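# Slide the orange into the foam net sleeve

## Task

Put the orange inside the foam net sleeve, without pulling on the net so hard that it tears.

## Robot and tools

Robot: two arms, left_arm and right_arm, each with a two-finger gripper. Their bases sit near (+0.049, +0.297, 0) m and (+0.025, -0.289, 0) m in the scene frame, each turned about one degree about z. A camera stand is fixed behind them. Loose objects may occasionally get nudged by an outside push.

Frames. Scene frame: origin at table-top height halfway between the nominal bases, +x out over the table, +z up, left_arm on the +y side (arm names do not match image left/right). Reported end_effector_position (m) and end_effector_quat_wxyz are in the scene frame. That position is the point between the finger pads, roughly 1 cm inside the fingertips. In the gripper's own axes the fingers point along +z and open and close along y. Readings can be off by a few centimetres, more when the arm is stretched.

Motion numbers. Every moving command is a row of 14 numbers covering both arms, always all 14 even if one arm stays still: dx, dy, dz, rx, ry, rz, opening for left_arm, then the same seven for right_arm. The first six per arm are an offset, not a pose: measured from that arm's Hand target at the start of the action or move, along the Hand target's own axes. Scale: 1.0 equals 0.6 m for dx/dy/dz or 180 degrees for the rotation; range -1 to 1. rx, ry, rz form a single rotation vector. Opening is absolute, not an offset: +1 fully open (0.094 m), -1 closed. All six zeros re-requests the current Hand target; a 0 opening is a real command (half open), so resend the present opening to leave a gripper alone. Orientation commands are clipped to within 40 degrees of the measured orientation each step.

execute_actions(actions, cameras). actions is a list of actions; each action is up to 15 rows, one row per 1/30 s control step, and a short action repeats its last row to fill 15 steps. All rows of one action count from the same start pose, not from the row before; a new action starts from the new Hand target, so repeating an offset moves further. An empty actions list returns state plus images. cameras: list of names, ["all"], or [] for none; a wrong name invalidates the call.

move(target, speed, blend, opening_speed, grip_force, blocking, cameras). target is one 14-number row or a list of up to 15 rows; every row is an offset from the same starting Hand targets. Straight-line paths, shortest turn, all arms finishing together, at least 0.5 s, cut off at 10 s. speed: m/s, 0.002 to 2.9, default 0.25 (turns up to twice that in rad/s); one value or one per target. blend: metres of corner rounding for lists, 0 means stop at each point. opening_speed: per second on the -1..+1 scale, at least 0.2; use it to close gently on soft things. grip_force: newtons per finger pad, 10 to 50, one value or one per arm; stays set; lower values close slowly. blocking=false returns after about 0.5 s while the move continues. Paths ignore obstacles and the other arm; faster moves lag, overshoot and hit harder. Avoid routing a gripper near its own base, which can flip the shoulder. The result adds a move: line with how it ended (done, off_target, moving, held, fault) and limits that acted (paced = pose clipped, held = steps withheld). Done means at rest within 10 mm and 2 degrees; neither done nor off_target says anything about contact.

wait(seconds 0 to 10, cameras): lets time pass holding commands; returns early if a running move ends. stop(cameras): brakes a running move, needing some distance. zoom_image(camera, region): closer view of the newest image of cam_high, cam_low, cam_left_wrist or cam_right_wrist; region [x0, y0, x1, y1] in pixels from the top-left, at most 504 by 504. finished_scene(scene): give the current scene's number; ends it irreversibly, and the orange must remain in the sleeve with the robot gone.

Results. Hand target is the last commanded pose after clipping; offsets count from it. The gripper often rests short of it; send the remaining gap as an offset. grip_measured gives finger opening on the command scale (reads slightly wide when empty, narrower than a held part under squeeze). Joint positions end with the opening in metres; joint torques include arm weight and wrap at ±28 N m on joints 1-3. Joint velocities may read within noise. Calls running actions also list some intermediate positions. Tool commands shows current commands. Images are 896x504 each; calibration lines give K and world-to-camera transforms, accurate to roughly a centimetre near image centre.

Joint ranges (rad): waist -2.618..3.054, shoulder 0..3.142, elbow 0..3.142 (straight 2.901), wrist pitch -1.571..1.571, wrist yaw -1.571..1.571, wrist roll -2.094..2.094.

Avoid: dropping the orange or anything falling from the table, slamming or shoving fixed or heavy things, contact or squeezing between the two arms (can end the scene), tugging the net hard enough to tear it, and holding arms stretched or pressing against unreachable targets, which overheats motors (MOTOR HOT at 75 °C, a fault folds the arm at 90 °C). A blocked arm keeps pushing until commanded back past its gripper. Check position and tilt after each move and correct.

Each tool is called after "Emit:" in YAML: its name, and indented under it one key for each argument.

## Session

Emit:
execute_actions:
  actions: []

Scene clock: 0.00 s.
left_arm: end_effector_position=(+0.3935, +0.0634, +0.2961) grip_measured=-0.969 end_effector_quat_wxyz=(+0.702, +0.641, +0.303, -0.059) | right_arm: end_effector_position=(+0.3821, -0.0334, +0.3075) grip_measured=-0.963 end_effector_quat_wxyz=(+0.309, -0.079, +0.697, +0.642)
Joint positions: left_arm=[-0.224 1.408 0.863 0.533 0.967 1.056 0.001] | right_arm=[0.315 1.487 0.951 0.561 -0.939 1.029 0.002]
Joint velocities: within noise
Joint torques (N m): no reading
Heat: left arm: 36 °C; right arm: 35 °C.
Hand target: left_arm +0.3944, +0.0655, +0.3042; +0.707, +0.638, +0.301, -0.052 | right_arm +0.3828, -0.0363, +0.3204; +0.326, -0.087, +0.689, +0.642
Tool commands: left_gripper/opening=-1.0 right_gripper/opening=-1.0

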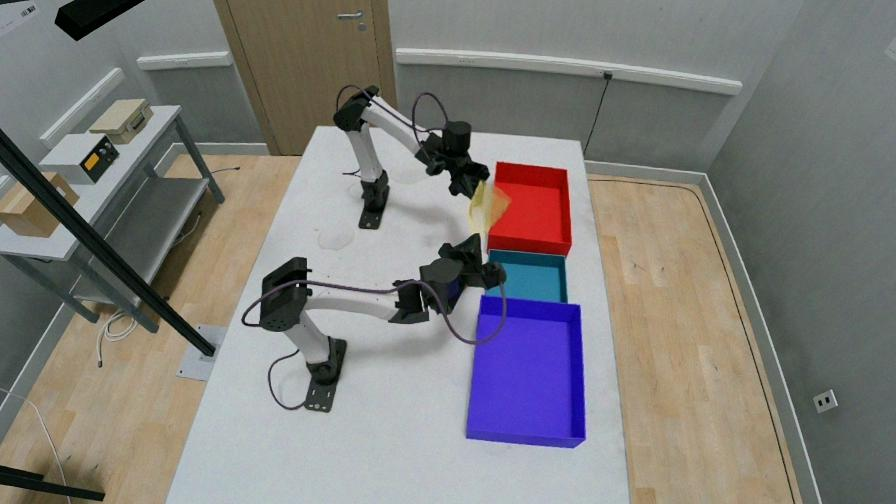

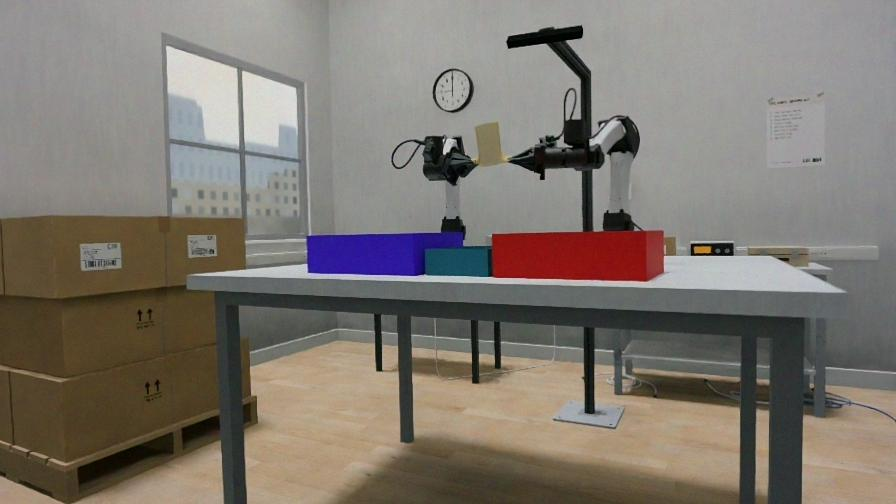

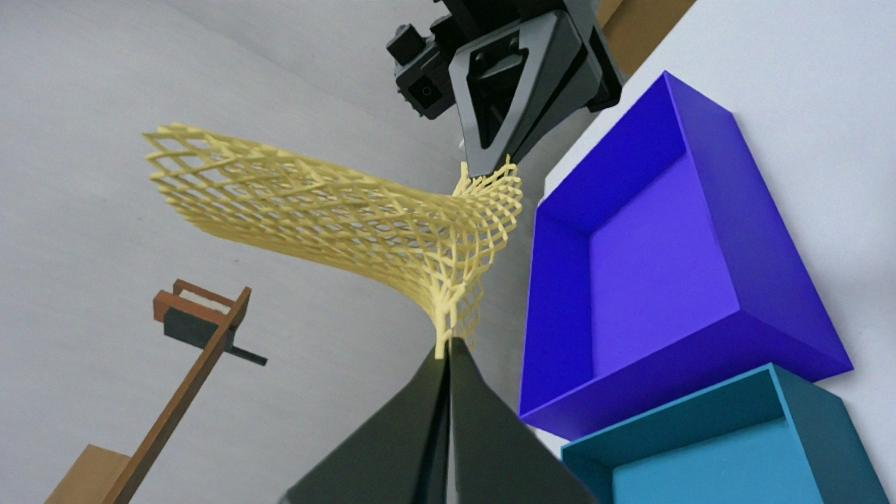

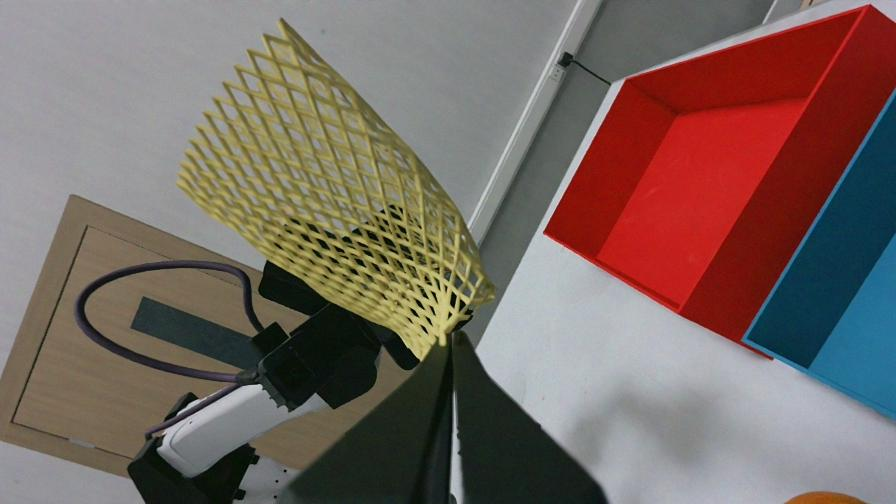

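Emit:
zoom_image:
  camera: "cam_left_wrist"
  region: [130, 80, 634, 400]

Emit:
zoom_image:
  camera: "cam_right_wrist"
  region: [150, 0, 554, 380]

Emit:
zoom_image:
  camera: "cam_high"
  region: [400, 140, 620, 340]

Emit:
zoom_image:
  camera: "cam_low"
  region: [380, 80, 680, 300]

Scaled by 1.000.

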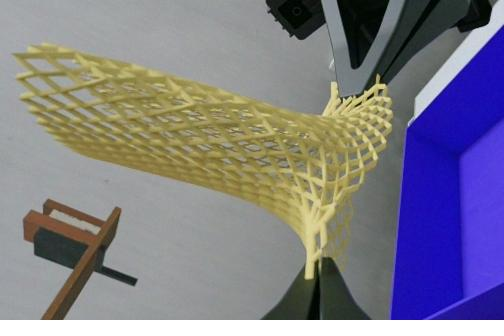

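Scaled by 1.248.

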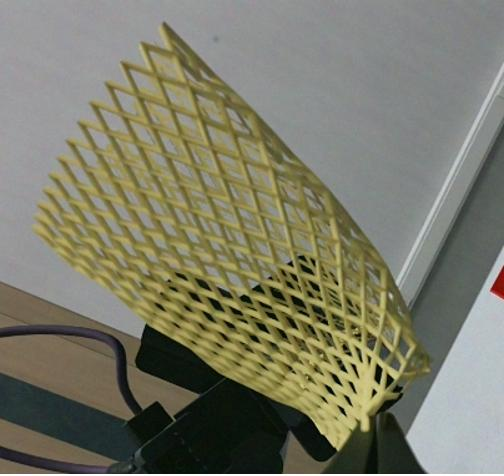

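Scaled by 2.291.

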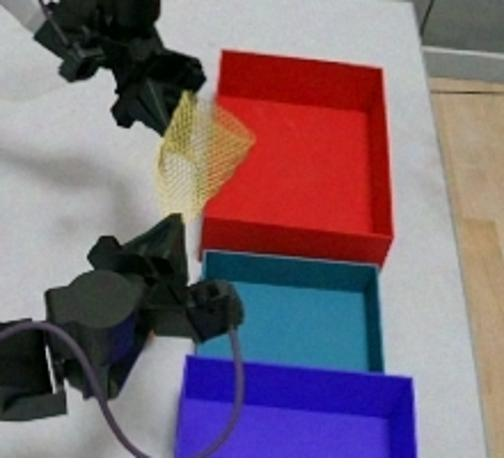

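Scaled by 1.680.

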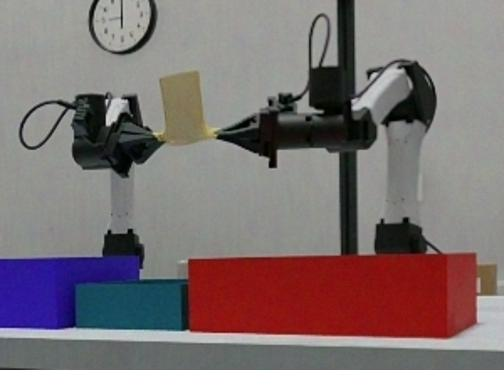

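Emit:
zoom_image:
  camera: "cam_low"
  region: [440, 100, 560, 200]

Emit:
zoom_image:
  camera: "cam_high"
  region: [430, 160, 530, 310]

Emit:
zoom_image:
  camera: "cam_right_wrist"
  region: [560, 304, 896, 504]

Emit:
zoom_image:
  camera: "cam_left_wrist"
  region: [400, 140, 560, 380]

Scaled by 4.200.

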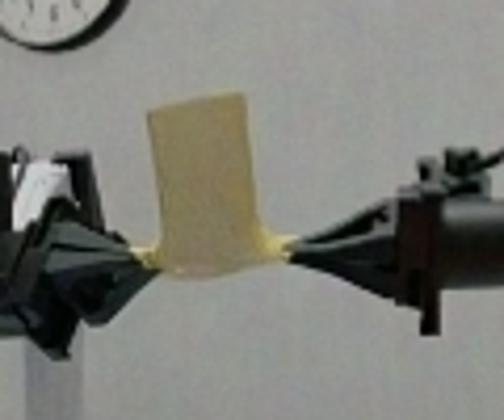

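Scaled by 3.360.

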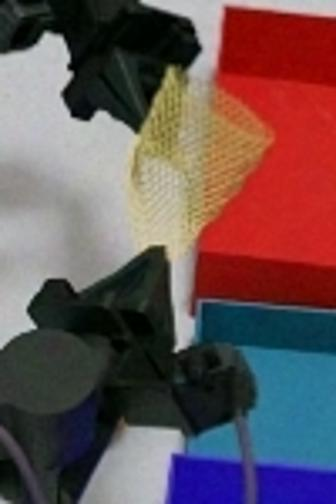

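Scaled by 1.500.

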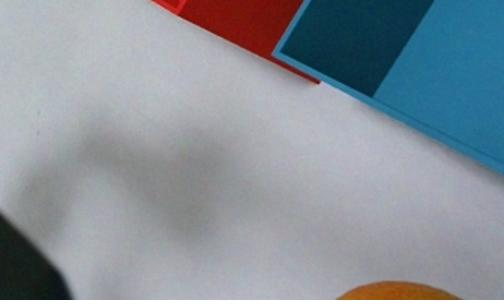

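Scaled by 2.100.

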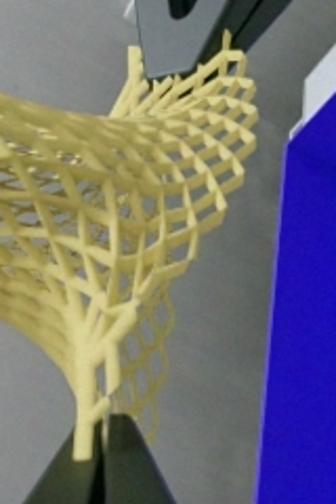

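Emit:
move:
  target: [0.0984, -0.1742, -0.0009, 0, 0, 0, -1, 0.1122, -0.1656, -0.0071, 0, 0, 0, -1]
  speed: 0.1
  cameras: ["all"]

Scene clock: 24.20 s.
left_arm: end_effector_position=(+0.3924, +0.0637, +0.1875) grip_measured=-0.969 end_effector_quat_wxyz=(+0.705, +0.641, +0.299, -0.055) | right_arm: end_effector_position=(+0.3809, -0.0338, +0.1959) grip_measured=-0.963 end_effector_quat_wxyz=(+0.309, -0.079, +0.697, +0.642)
Joint positions: left_arm=[-0.224 1.68 0.598 1.081 0.967 1.059 0.001] | right_arm=[0.315 1.737 0.689 1.073 -0.939 1.029 0.002]
Joint torques (N m): left_arm=[0.23 -5.07 4.42 1.83 -0.16 -0.11] | right_arm=[-0.5 -5.89 4.88 2.04 0.07 -0.06]
Heat: left arm: 38 °C; right arm: 38 °C.
Hand target: left_arm +0.3945, +0.0656, +0.1841; +0.707, +0.638, +0.301, -0.052 | right_arm +0.3827, -0.0362, +0.2003; +0.326, -0.087, +0.689, +0.642
Off the commanded pose: left_arm 0.004 m, 1 deg | right_arm 0.005 m, 2 deg.
move: done
camera_calibration:
cam_left_wrist: T_world_to_cam=[[-0.429364, -0.185688, -0.883836, 0.34656], [0.505282, 0.761747, -0.405502, -0.145123], [0.748556, -0.620694, -0.233243, -0.0817486], [0, 0, 0, 1]] pos_world=[0.283322, 0.124158, 0.228388]
cam_right_wrist: T_world_to_cam=[[0.520319, -0.124186, -0.844894, -0.0376374], [-0.844969, -0.218155, -0.4883, 0.440229], [-0.123678, 0.967981, -0.218443, 0.252369], [0, 0, 0, 1]] pos_world=[0.422775, -0.152924, 0.238292]

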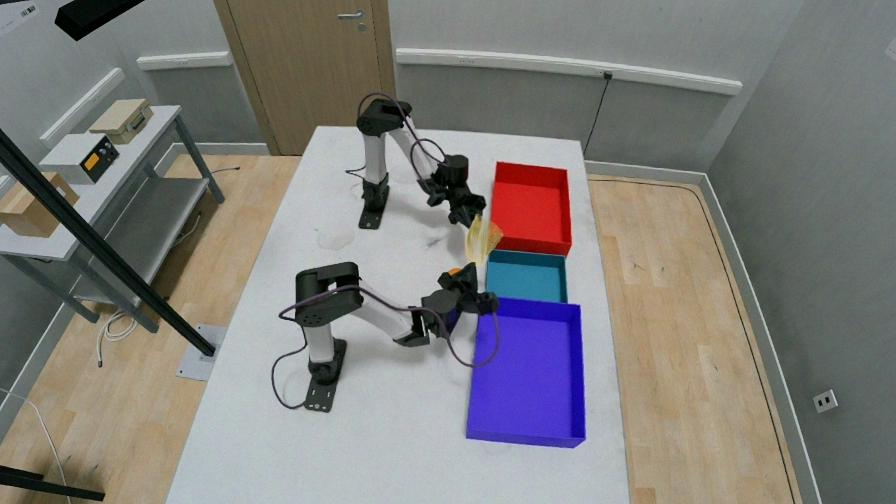

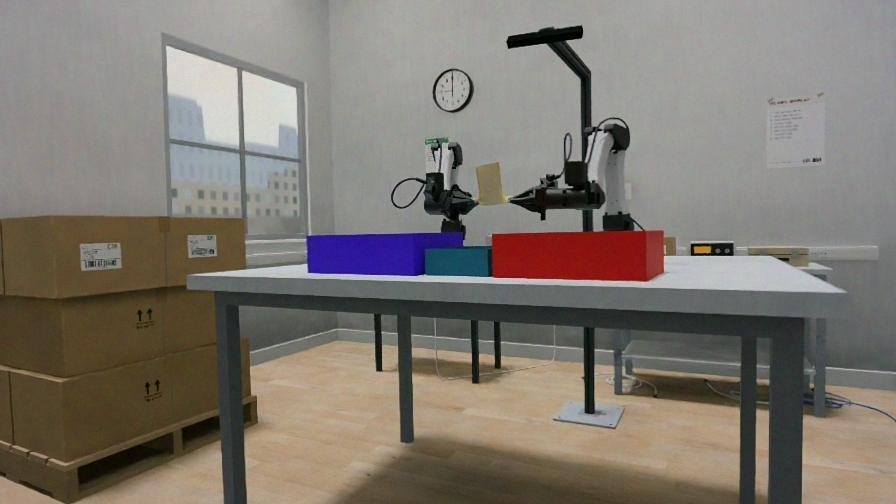

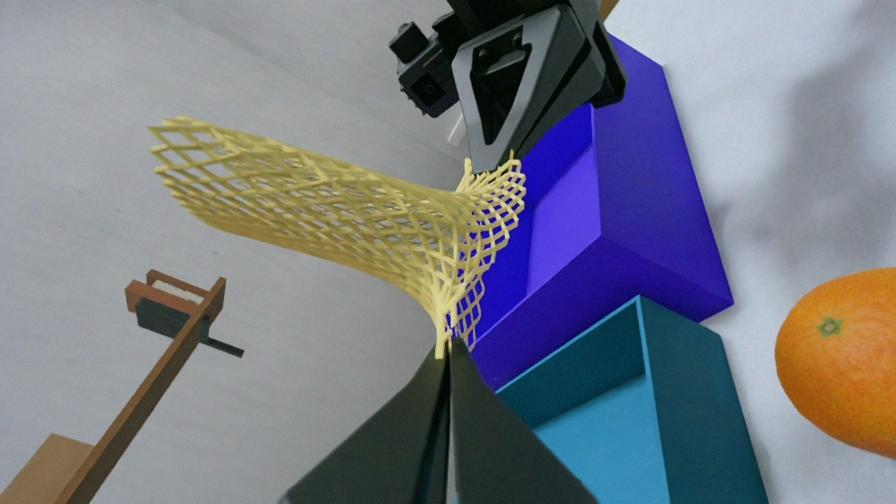

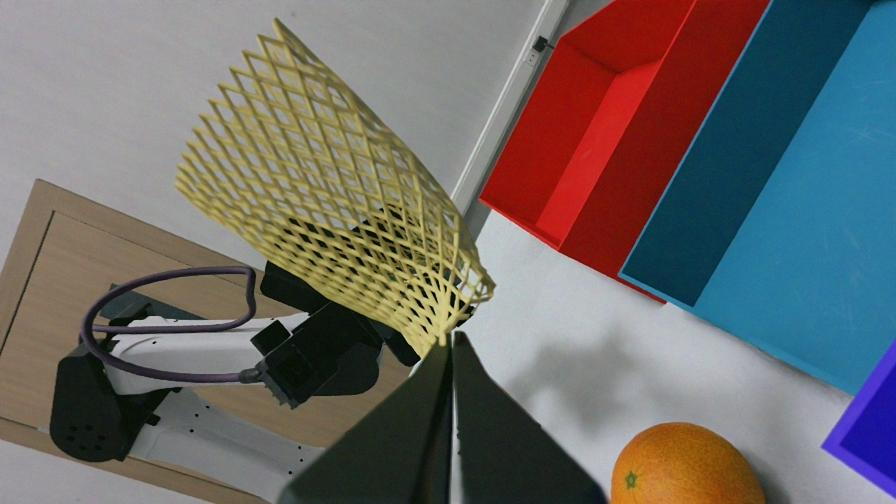

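Emit:
zoom_image:
  camera: "cam_right_wrist"
  region: [560, 380, 820, 504]

Emit:
zoom_image:
  camera: "cam_left_wrist"
  region: [720, 240, 896, 480]

Emit:
zoom_image:
  camera: "cam_high"
  region: [420, 190, 530, 310]

Emit:
zoom_image:
  camera: "cam_low"
  region: [440, 130, 560, 260]

Scaled by 1.938.

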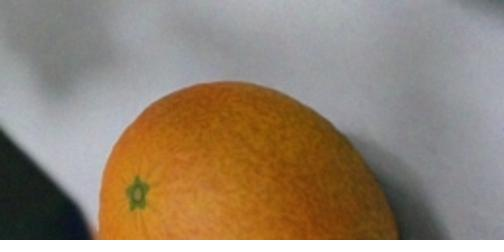

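Scaled by 2.100.

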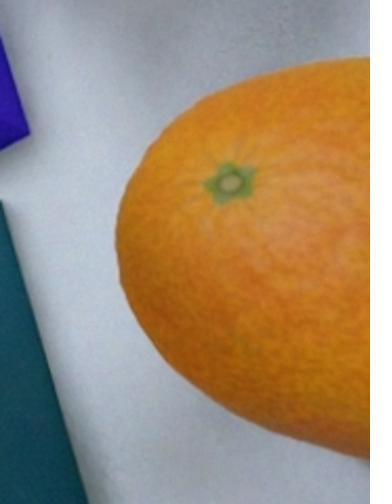

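Scaled by 4.200.

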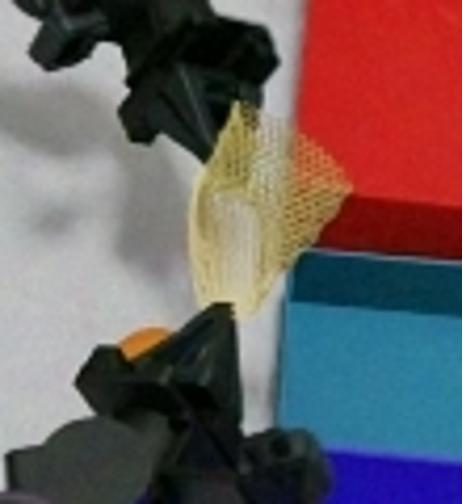

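Scaled by 3.877.

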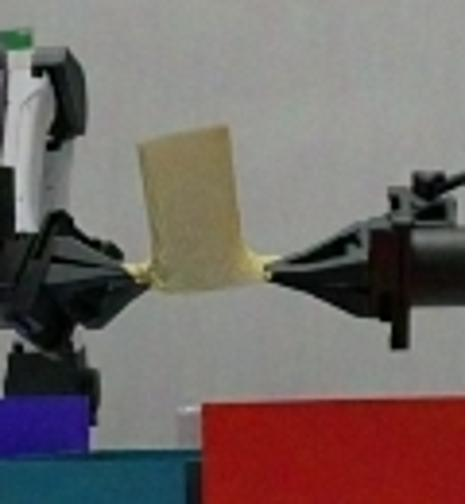

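Emit:
zoom_image:
  camera: "cam_right_wrist"
  region: [370, 180, 530, 400]

Emit:
zoom_image:
  camera: "cam_left_wrist"
  region: [380, 140, 560, 380]

Emit:
zoom_image:
  camera: "cam_right_wrist"
  region: [160, 0, 520, 360]

Scaled by 2.291.

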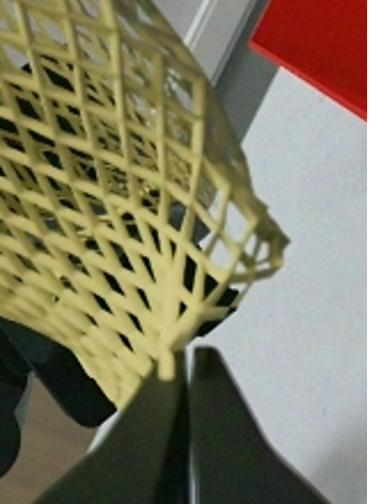

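Scaled by 2.100.

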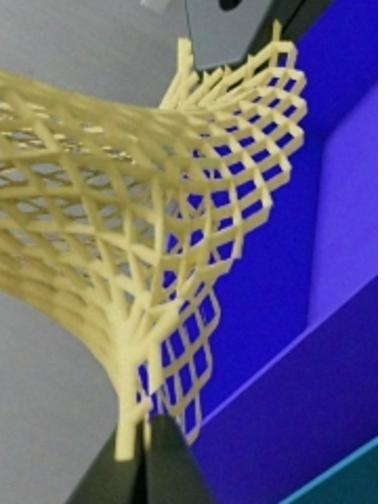

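Scaled by 1.400.

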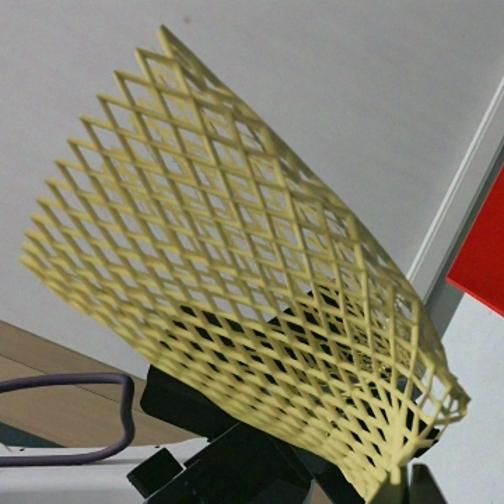

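Emit:
move:
  target: [-0.00505, 0.00285, 0.0078, 0, 0, -0.3362, -1, 0.0053, -0.0028, 0.0077, 0, 0, -0.3105, -1]
  speed: 0.12
  cameras: ["all"]

Scene clock: 49.17 s.
left_arm: end_effector_position=(+0.3898, +0.0600, +0.1875) grip_measured=-0.969 end_effector_quat_wxyz=(+0.582, +0.410, +0.576, -0.402) | right_arm: end_effector_position=(+0.3789, -0.0291, +0.1931) grip_measured=-0.963 end_effector_quat_wxyz=(+0.569, -0.397, +0.578, +0.429)
Joint positions: left_arm=[-0.235 1.68 0.598 1.081 0.967 0.016 0.001] | right_arm=[0.327 1.752 0.689 1.091 -0.939 0.066 0.002]
Joint torques (N m): left_arm=[-0.39 -5.7 5.22 1.76 -0.3 -0.16] | right_arm=[0.06 -6.11 4.79 1.94 0.27 -0.21]
Heat: left arm: 38 °C; right arm: 38 °C.
Hand target: left_arm +0.3945, +0.0606, +0.1871; +0.584, +0.400, +0.581, -0.401 | right_arm +0.3827, -0.0312, +0.1973; +0.588, -0.399, +0.568, +0.415
Off the commanded pose: left_arm 0.005 m, 1 deg | right_arm 0.006 m, 3 deg.
move: off_target (right_arm)
camera_calibration:
cam_left_wrist: T_world_to_cam=[[-0.930875, -0.36299, -0.0413545, 0.392995], [-0.162006, 0.511593, -0.843817, 0.216195], [0.327454, -0.778788, -0.535035, 0.1481], [0, 0, 0, 1]] pos_world=[0.352358, 0.147388, 0.27792]
cam_right_wrist: T_world_to_cam=[[0.960087, -0.276455, -0.0424874, -0.364317], [-0.167382, -0.446179, -0.879152, 0.25019], [0.224089, 0.851174, -0.474644, 0.161282], [0, 0, 0, 1]] pos_world=[0.355512, -0.126367, 0.281027]

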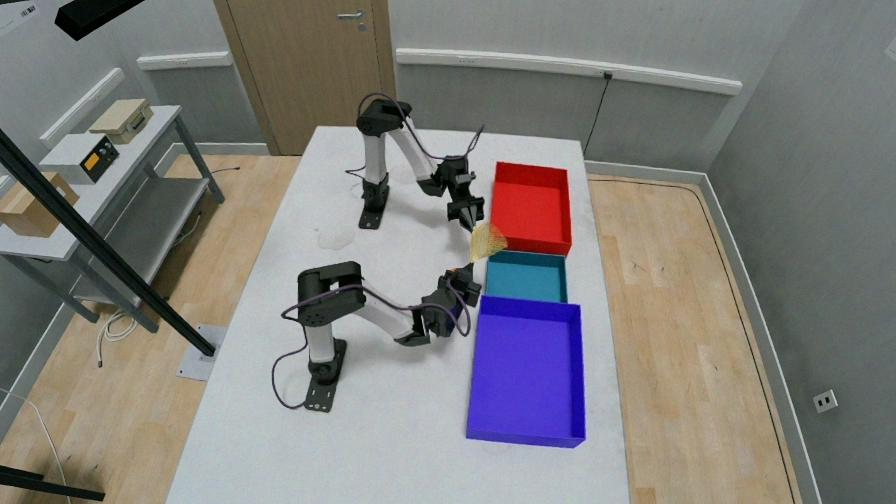

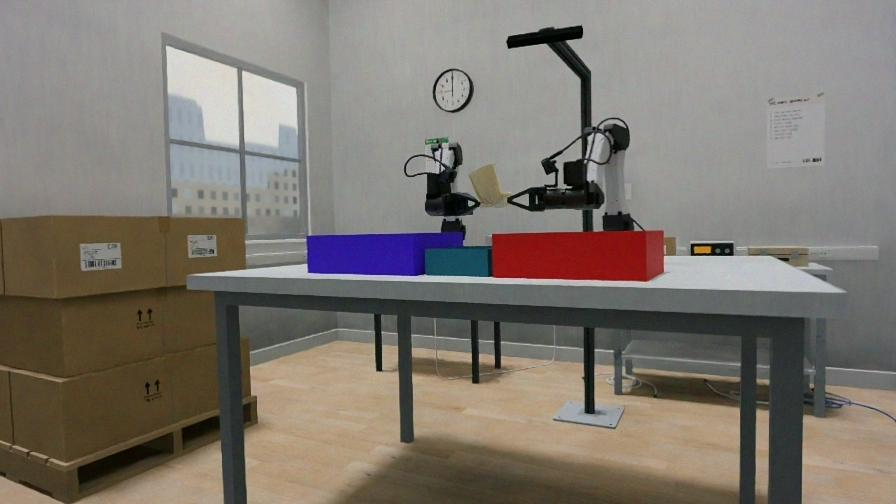

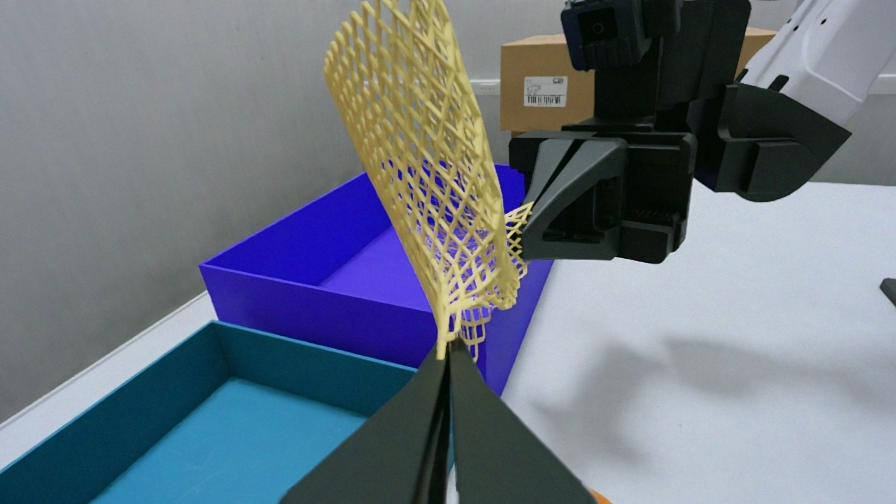

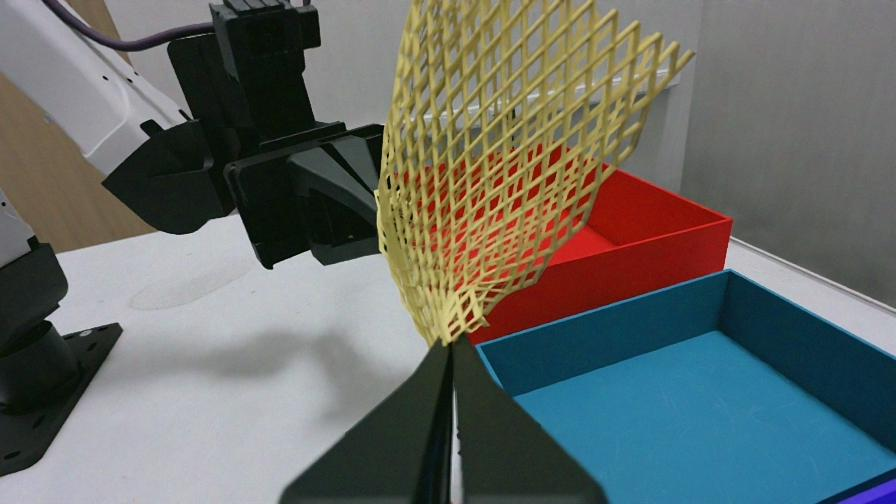

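Emit:
move:
  target: [-0.00507, -0.06215, -0.02632, 0.1155, 0.1112, 0.0197, -1, 0.01208, 0.04747, -0.00472, -0.1087, 0.1215, -0.0178, -1]
  speed: 0.1
  cameras: ["all"]

Scene clock: 74.27 s.
left_arm: end_effector_position=(+0.3498, +0.0607, +0.1867) grip_measured=-0.969 end_effector_quat_wxyz=(+0.407, +0.580, +0.579, -0.403) | right_arm: end_effector_position=(+0.3518, -0.0251, +0.1833) grip_measured=-0.963 end_effector_quat_wxyz=(-0.402, +0.574, -0.585, -0.409)
Joint positions: left_arm=[-0.218 1.591 1.073 -0.471 1.147 0.951 0.001] | right_arm=[0.318 1.699 1.157 -0.346 -1.113 -0.816 0.002]
Joint torques (N m): left_arm=[0.39 -5.74 8.42 0.81 0.33 0.16] | right_arm=[0.14 -6.46 9.14 0.89 -0.29 -0.15]
Heat: left arm: 39 °C; right arm: 39 °C.
Hand target: left_arm +0.3540, +0.0620, +0.1901; +0.406, +0.579, +0.580, -0.405 | right_arm +0.3551, -0.0240, +0.1900; -0.406, +0.580, -0.579, -0.405
Off the commanded pose: left_arm 0.006 m, 0 deg | right_arm 0.008 m, 1 deg.
move: done
camera_calibration:
cam_left_wrist: T_world_to_cam=[[-0.999137, -0.0157275, -0.0384423, 0.358108], [0.0109415, 0.793185, -0.608883, 0.0871801], [0.0400681, -0.608778, -0.792328, 0.299547], [0, 0, 0, 1]] pos_world=[0.344843, 0.11884, 0.304189]
cam_right_wrist: T_world_to_cam=[[0.999053, 0.0306117, -0.0309324, -0.345767], [0.0031471, -0.759741, -0.650219, 0.129003], [-0.0434049, 0.649505, -0.759117, 0.300574], [0, 0, 0, 1]] pos_world=[0.35808, -0.0866314, 0.301355]

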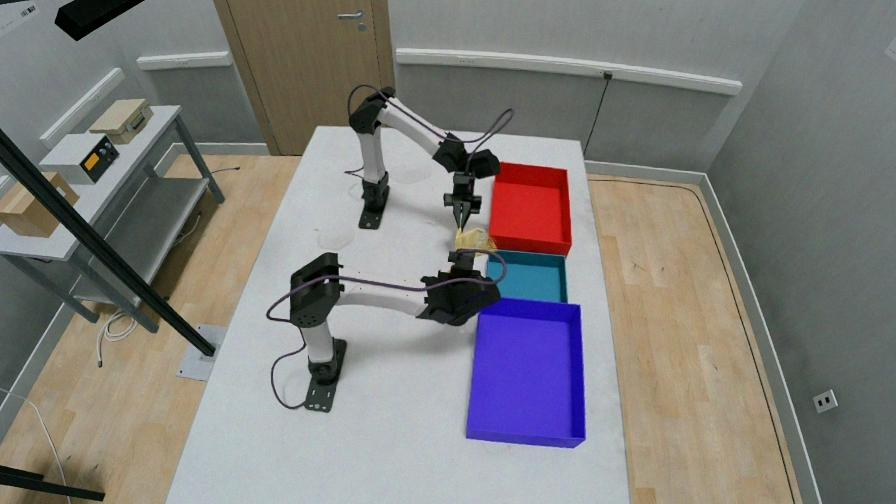

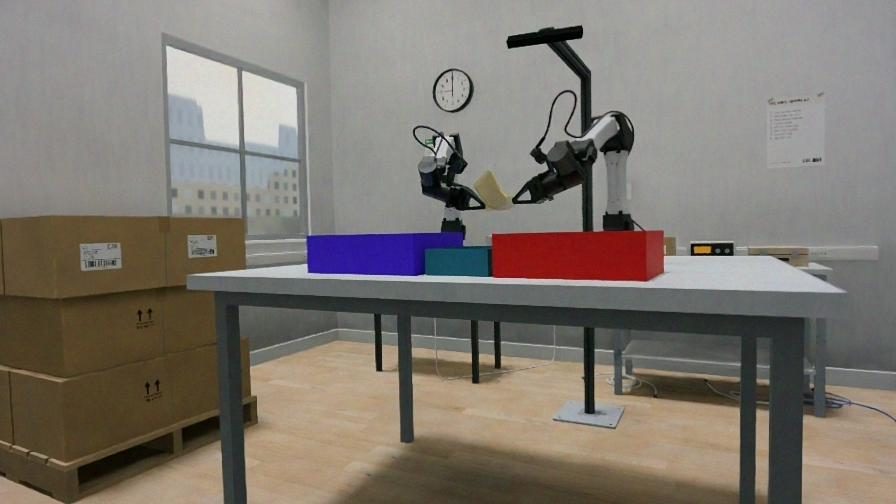

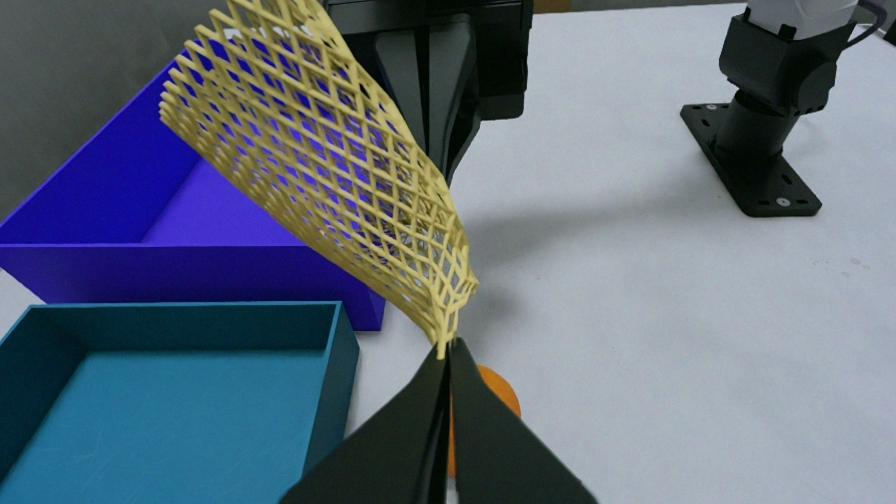

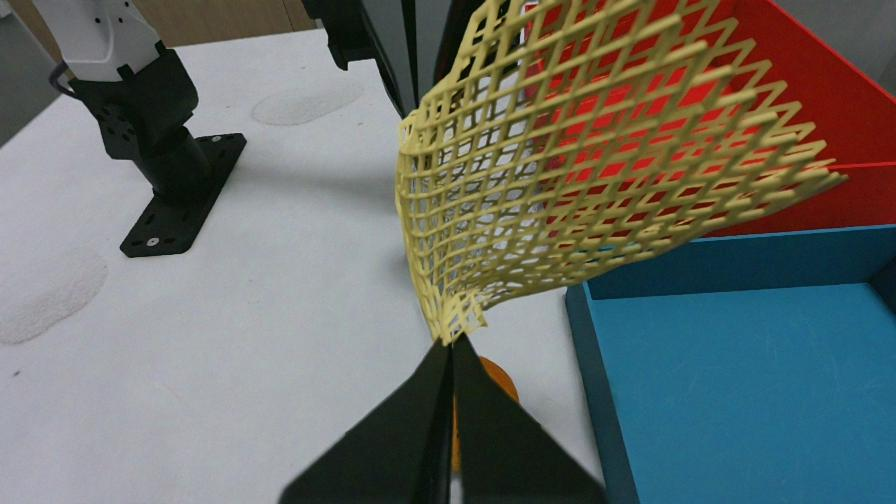

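Emit:
zoom_image:
  camera: "cam_left_wrist"
  region: [400, 330, 560, 504]

Emit:
zoom_image:
  camera: "cam_right_wrist"
  region: [400, 330, 560, 504]

Scaled by 2.897.

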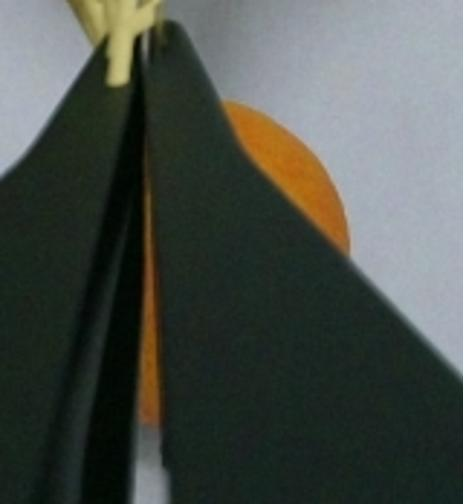

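Scaled by 2.897.

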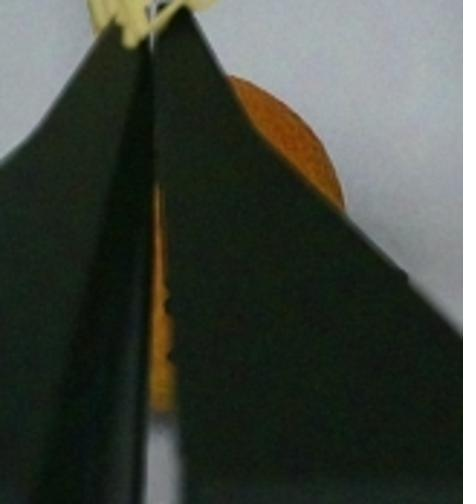

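Emit:
zoom_image:
  camera: "cam_low"
  region: [460, 150, 560, 250]

Emit:
zoom_image:
  camera: "cam_high"
  region: [430, 190, 530, 310]

Scaled by 5.040.

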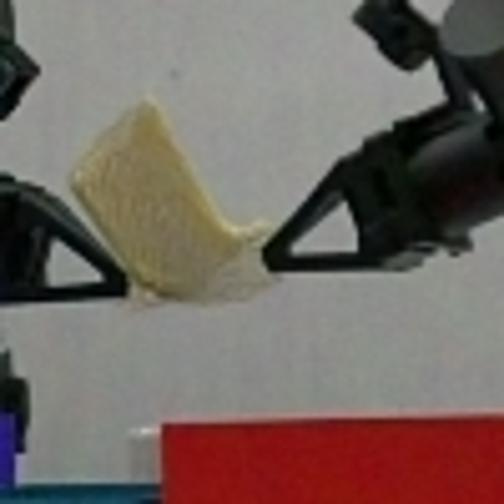

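Scaled by 4.200.

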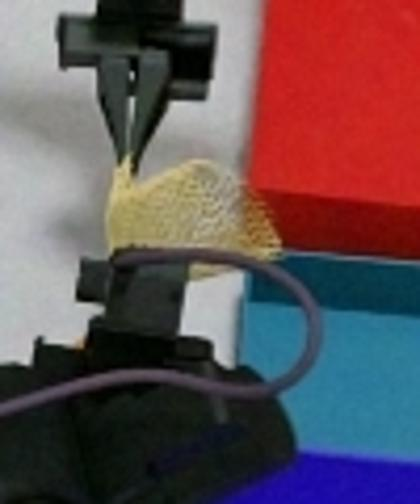

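Emit:
zoom_image:
  camera: "cam_left_wrist"
  region: [360, 20, 560, 380]

Emit:
zoom_image:
  camera: "cam_right_wrist"
  region: [340, 20, 540, 380]

Scaled by 1.400.

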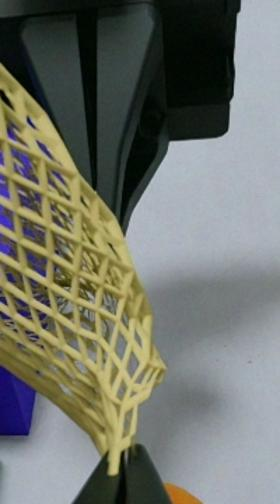

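Scaled by 1.400.

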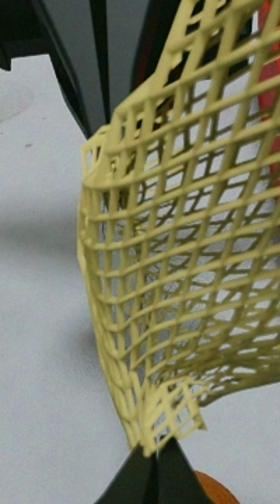

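Emit:
move:
  target: [0, 0, 0, 0.0364, 0.0780, 0.2761, -1, 0, 0, 0, 0.0328, 0.0791, 0.2486, -1]
  speed: 0.12
  cameras: ["all"]

Scene clock: 103.13 s.
left_arm: end_effector_position=(+0.3513, +0.0612, +0.1867) grip_measured=-0.969 end_effector_quat_wxyz=(+0.440, +0.829, +0.305, -0.165) | right_arm: end_effector_position=(+0.3506, -0.0231, +0.1848) grip_measured=-0.963 end_effector_quat_wxyz=(+0.176, -0.344, +0.814, +0.433)
Joint positions: left_arm=[-0.273 1.634 1.296 -0.833 0.918 1.942 0.001] | right_arm=[0.376 1.743 1.405 -0.772 -0.892 -0.218 0.002]
Joint torques (N m): left_arm=[-0.49 -6.95 8.31 0.55 0.11 0.11] | right_arm=[0.02 -7.27 9.21 0.7 -0.08 0.07]
Heat: left arm: 39 °C; right arm: 40 °C.
Hand target: left_arm +0.3540, +0.0620, +0.1901; +0.434, +0.833, +0.304, -0.158 | right_arm +0.3551, -0.0240, +0.1900; +0.177, -0.340, +0.820, +0.426
Off the commanded pose: left_arm 0.004 m, 1 deg | right_arm 0.007 m, 1 deg.
move: done
camera_calibration:
cam_left_wrist: T_world_to_cam=[[-0.630016, 0.416809, -0.655248, 0.318765], [0.649943, 0.744803, -0.15114, -0.220148], [0.425034, -0.521094, -0.74014, 0.149509], [0, 0, 0, 1]] pos_world=[0.280364, 0.109011, 0.286255]
cam_right_wrist: T_world_to_cam=[[0.711452, -0.35361, -0.607286, -0.145989], [-0.591143, -0.768423, -0.245102, 0.264823], [-0.379982, 0.533372, -0.75573, 0.414991], [0, 0, 0, 1]] pos_world=[0.418102, -0.0694713, 0.289873]

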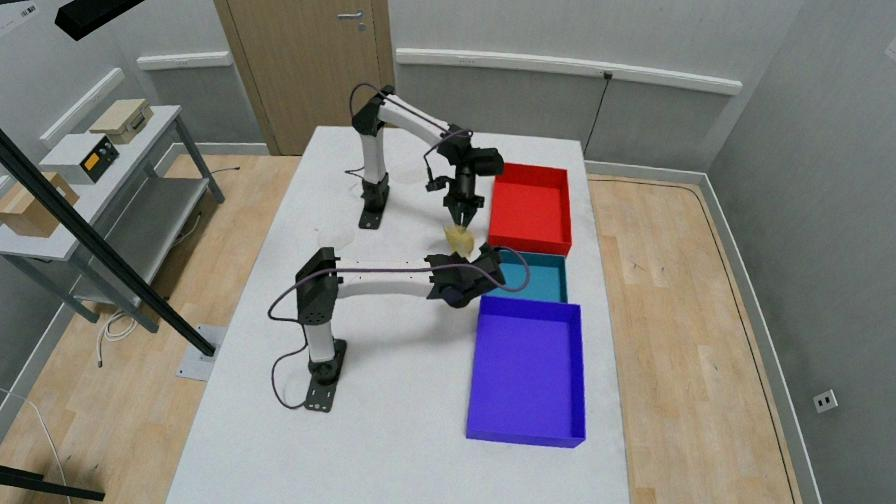

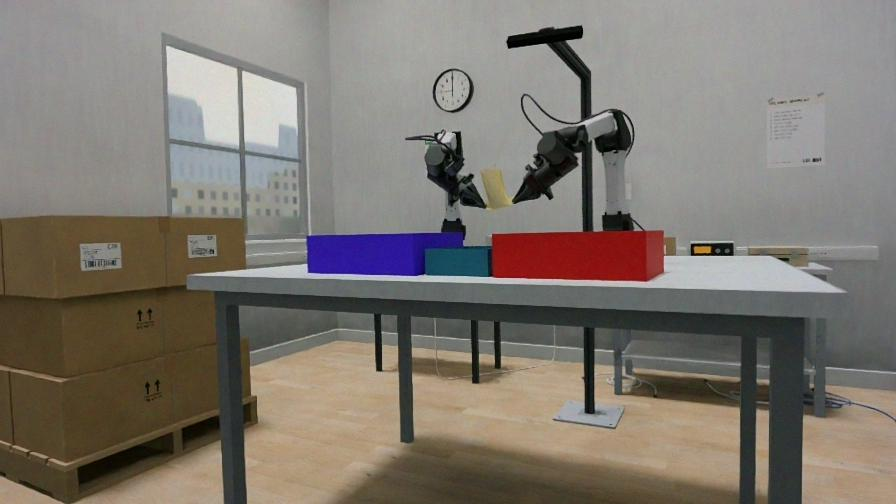

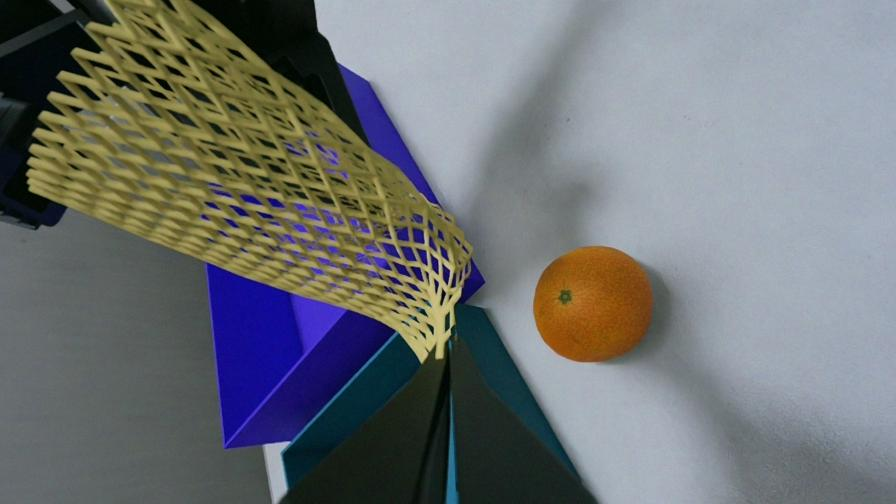

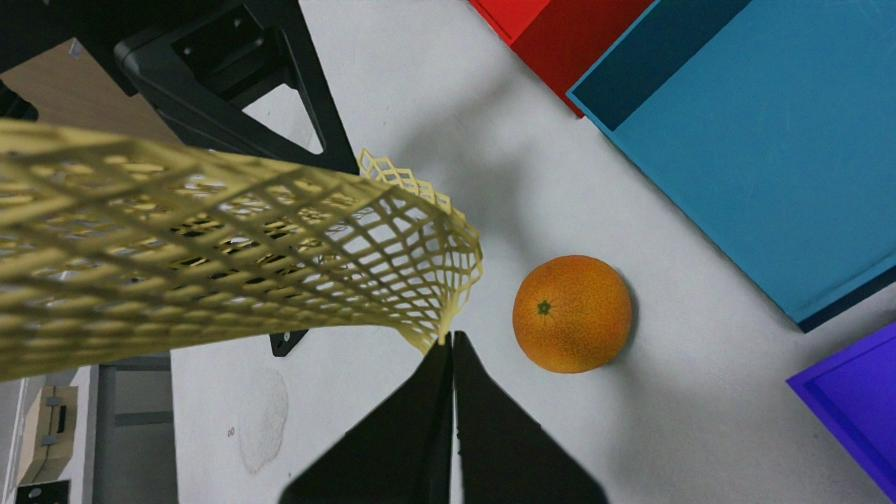

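Emit:
zoom_image:
  camera: "cam_right_wrist"
  region: [300, 120, 520, 370]

Emit:
zoom_image:
  camera: "cam_left_wrist"
  region: [300, 120, 520, 370]

Emit:
zoom_image:
  camera: "cam_low"
  region: [440, 130, 560, 250]

Emit:
zoom_image:
  camera: "cam_high"
  region: [410, 190, 530, 310]

Scaled by 2.016.

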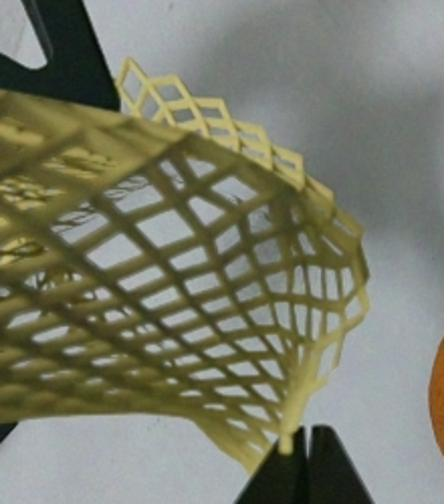

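Scaled by 2.016.

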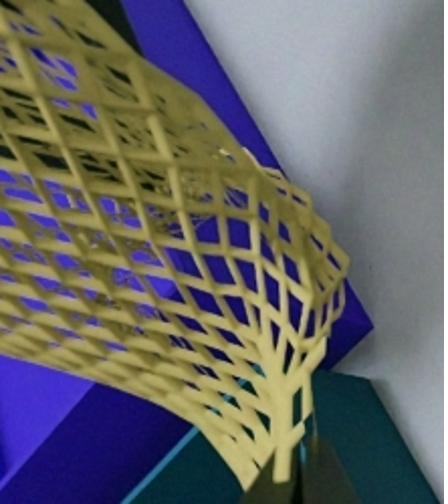

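Scaled by 4.200.

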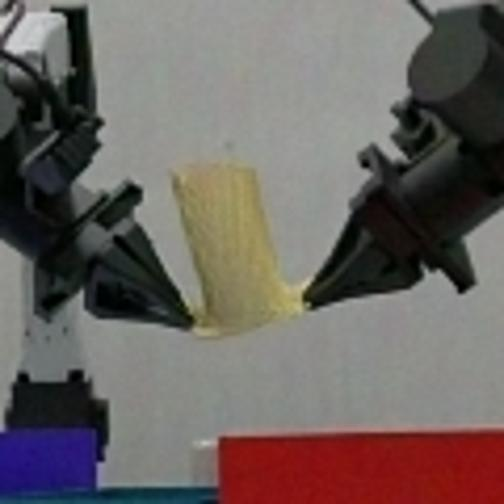

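Scaled by 4.200.

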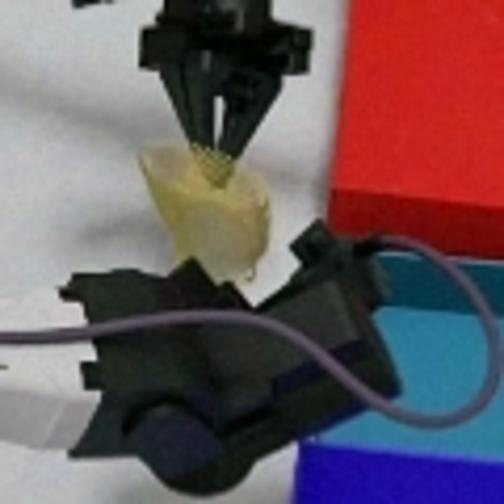

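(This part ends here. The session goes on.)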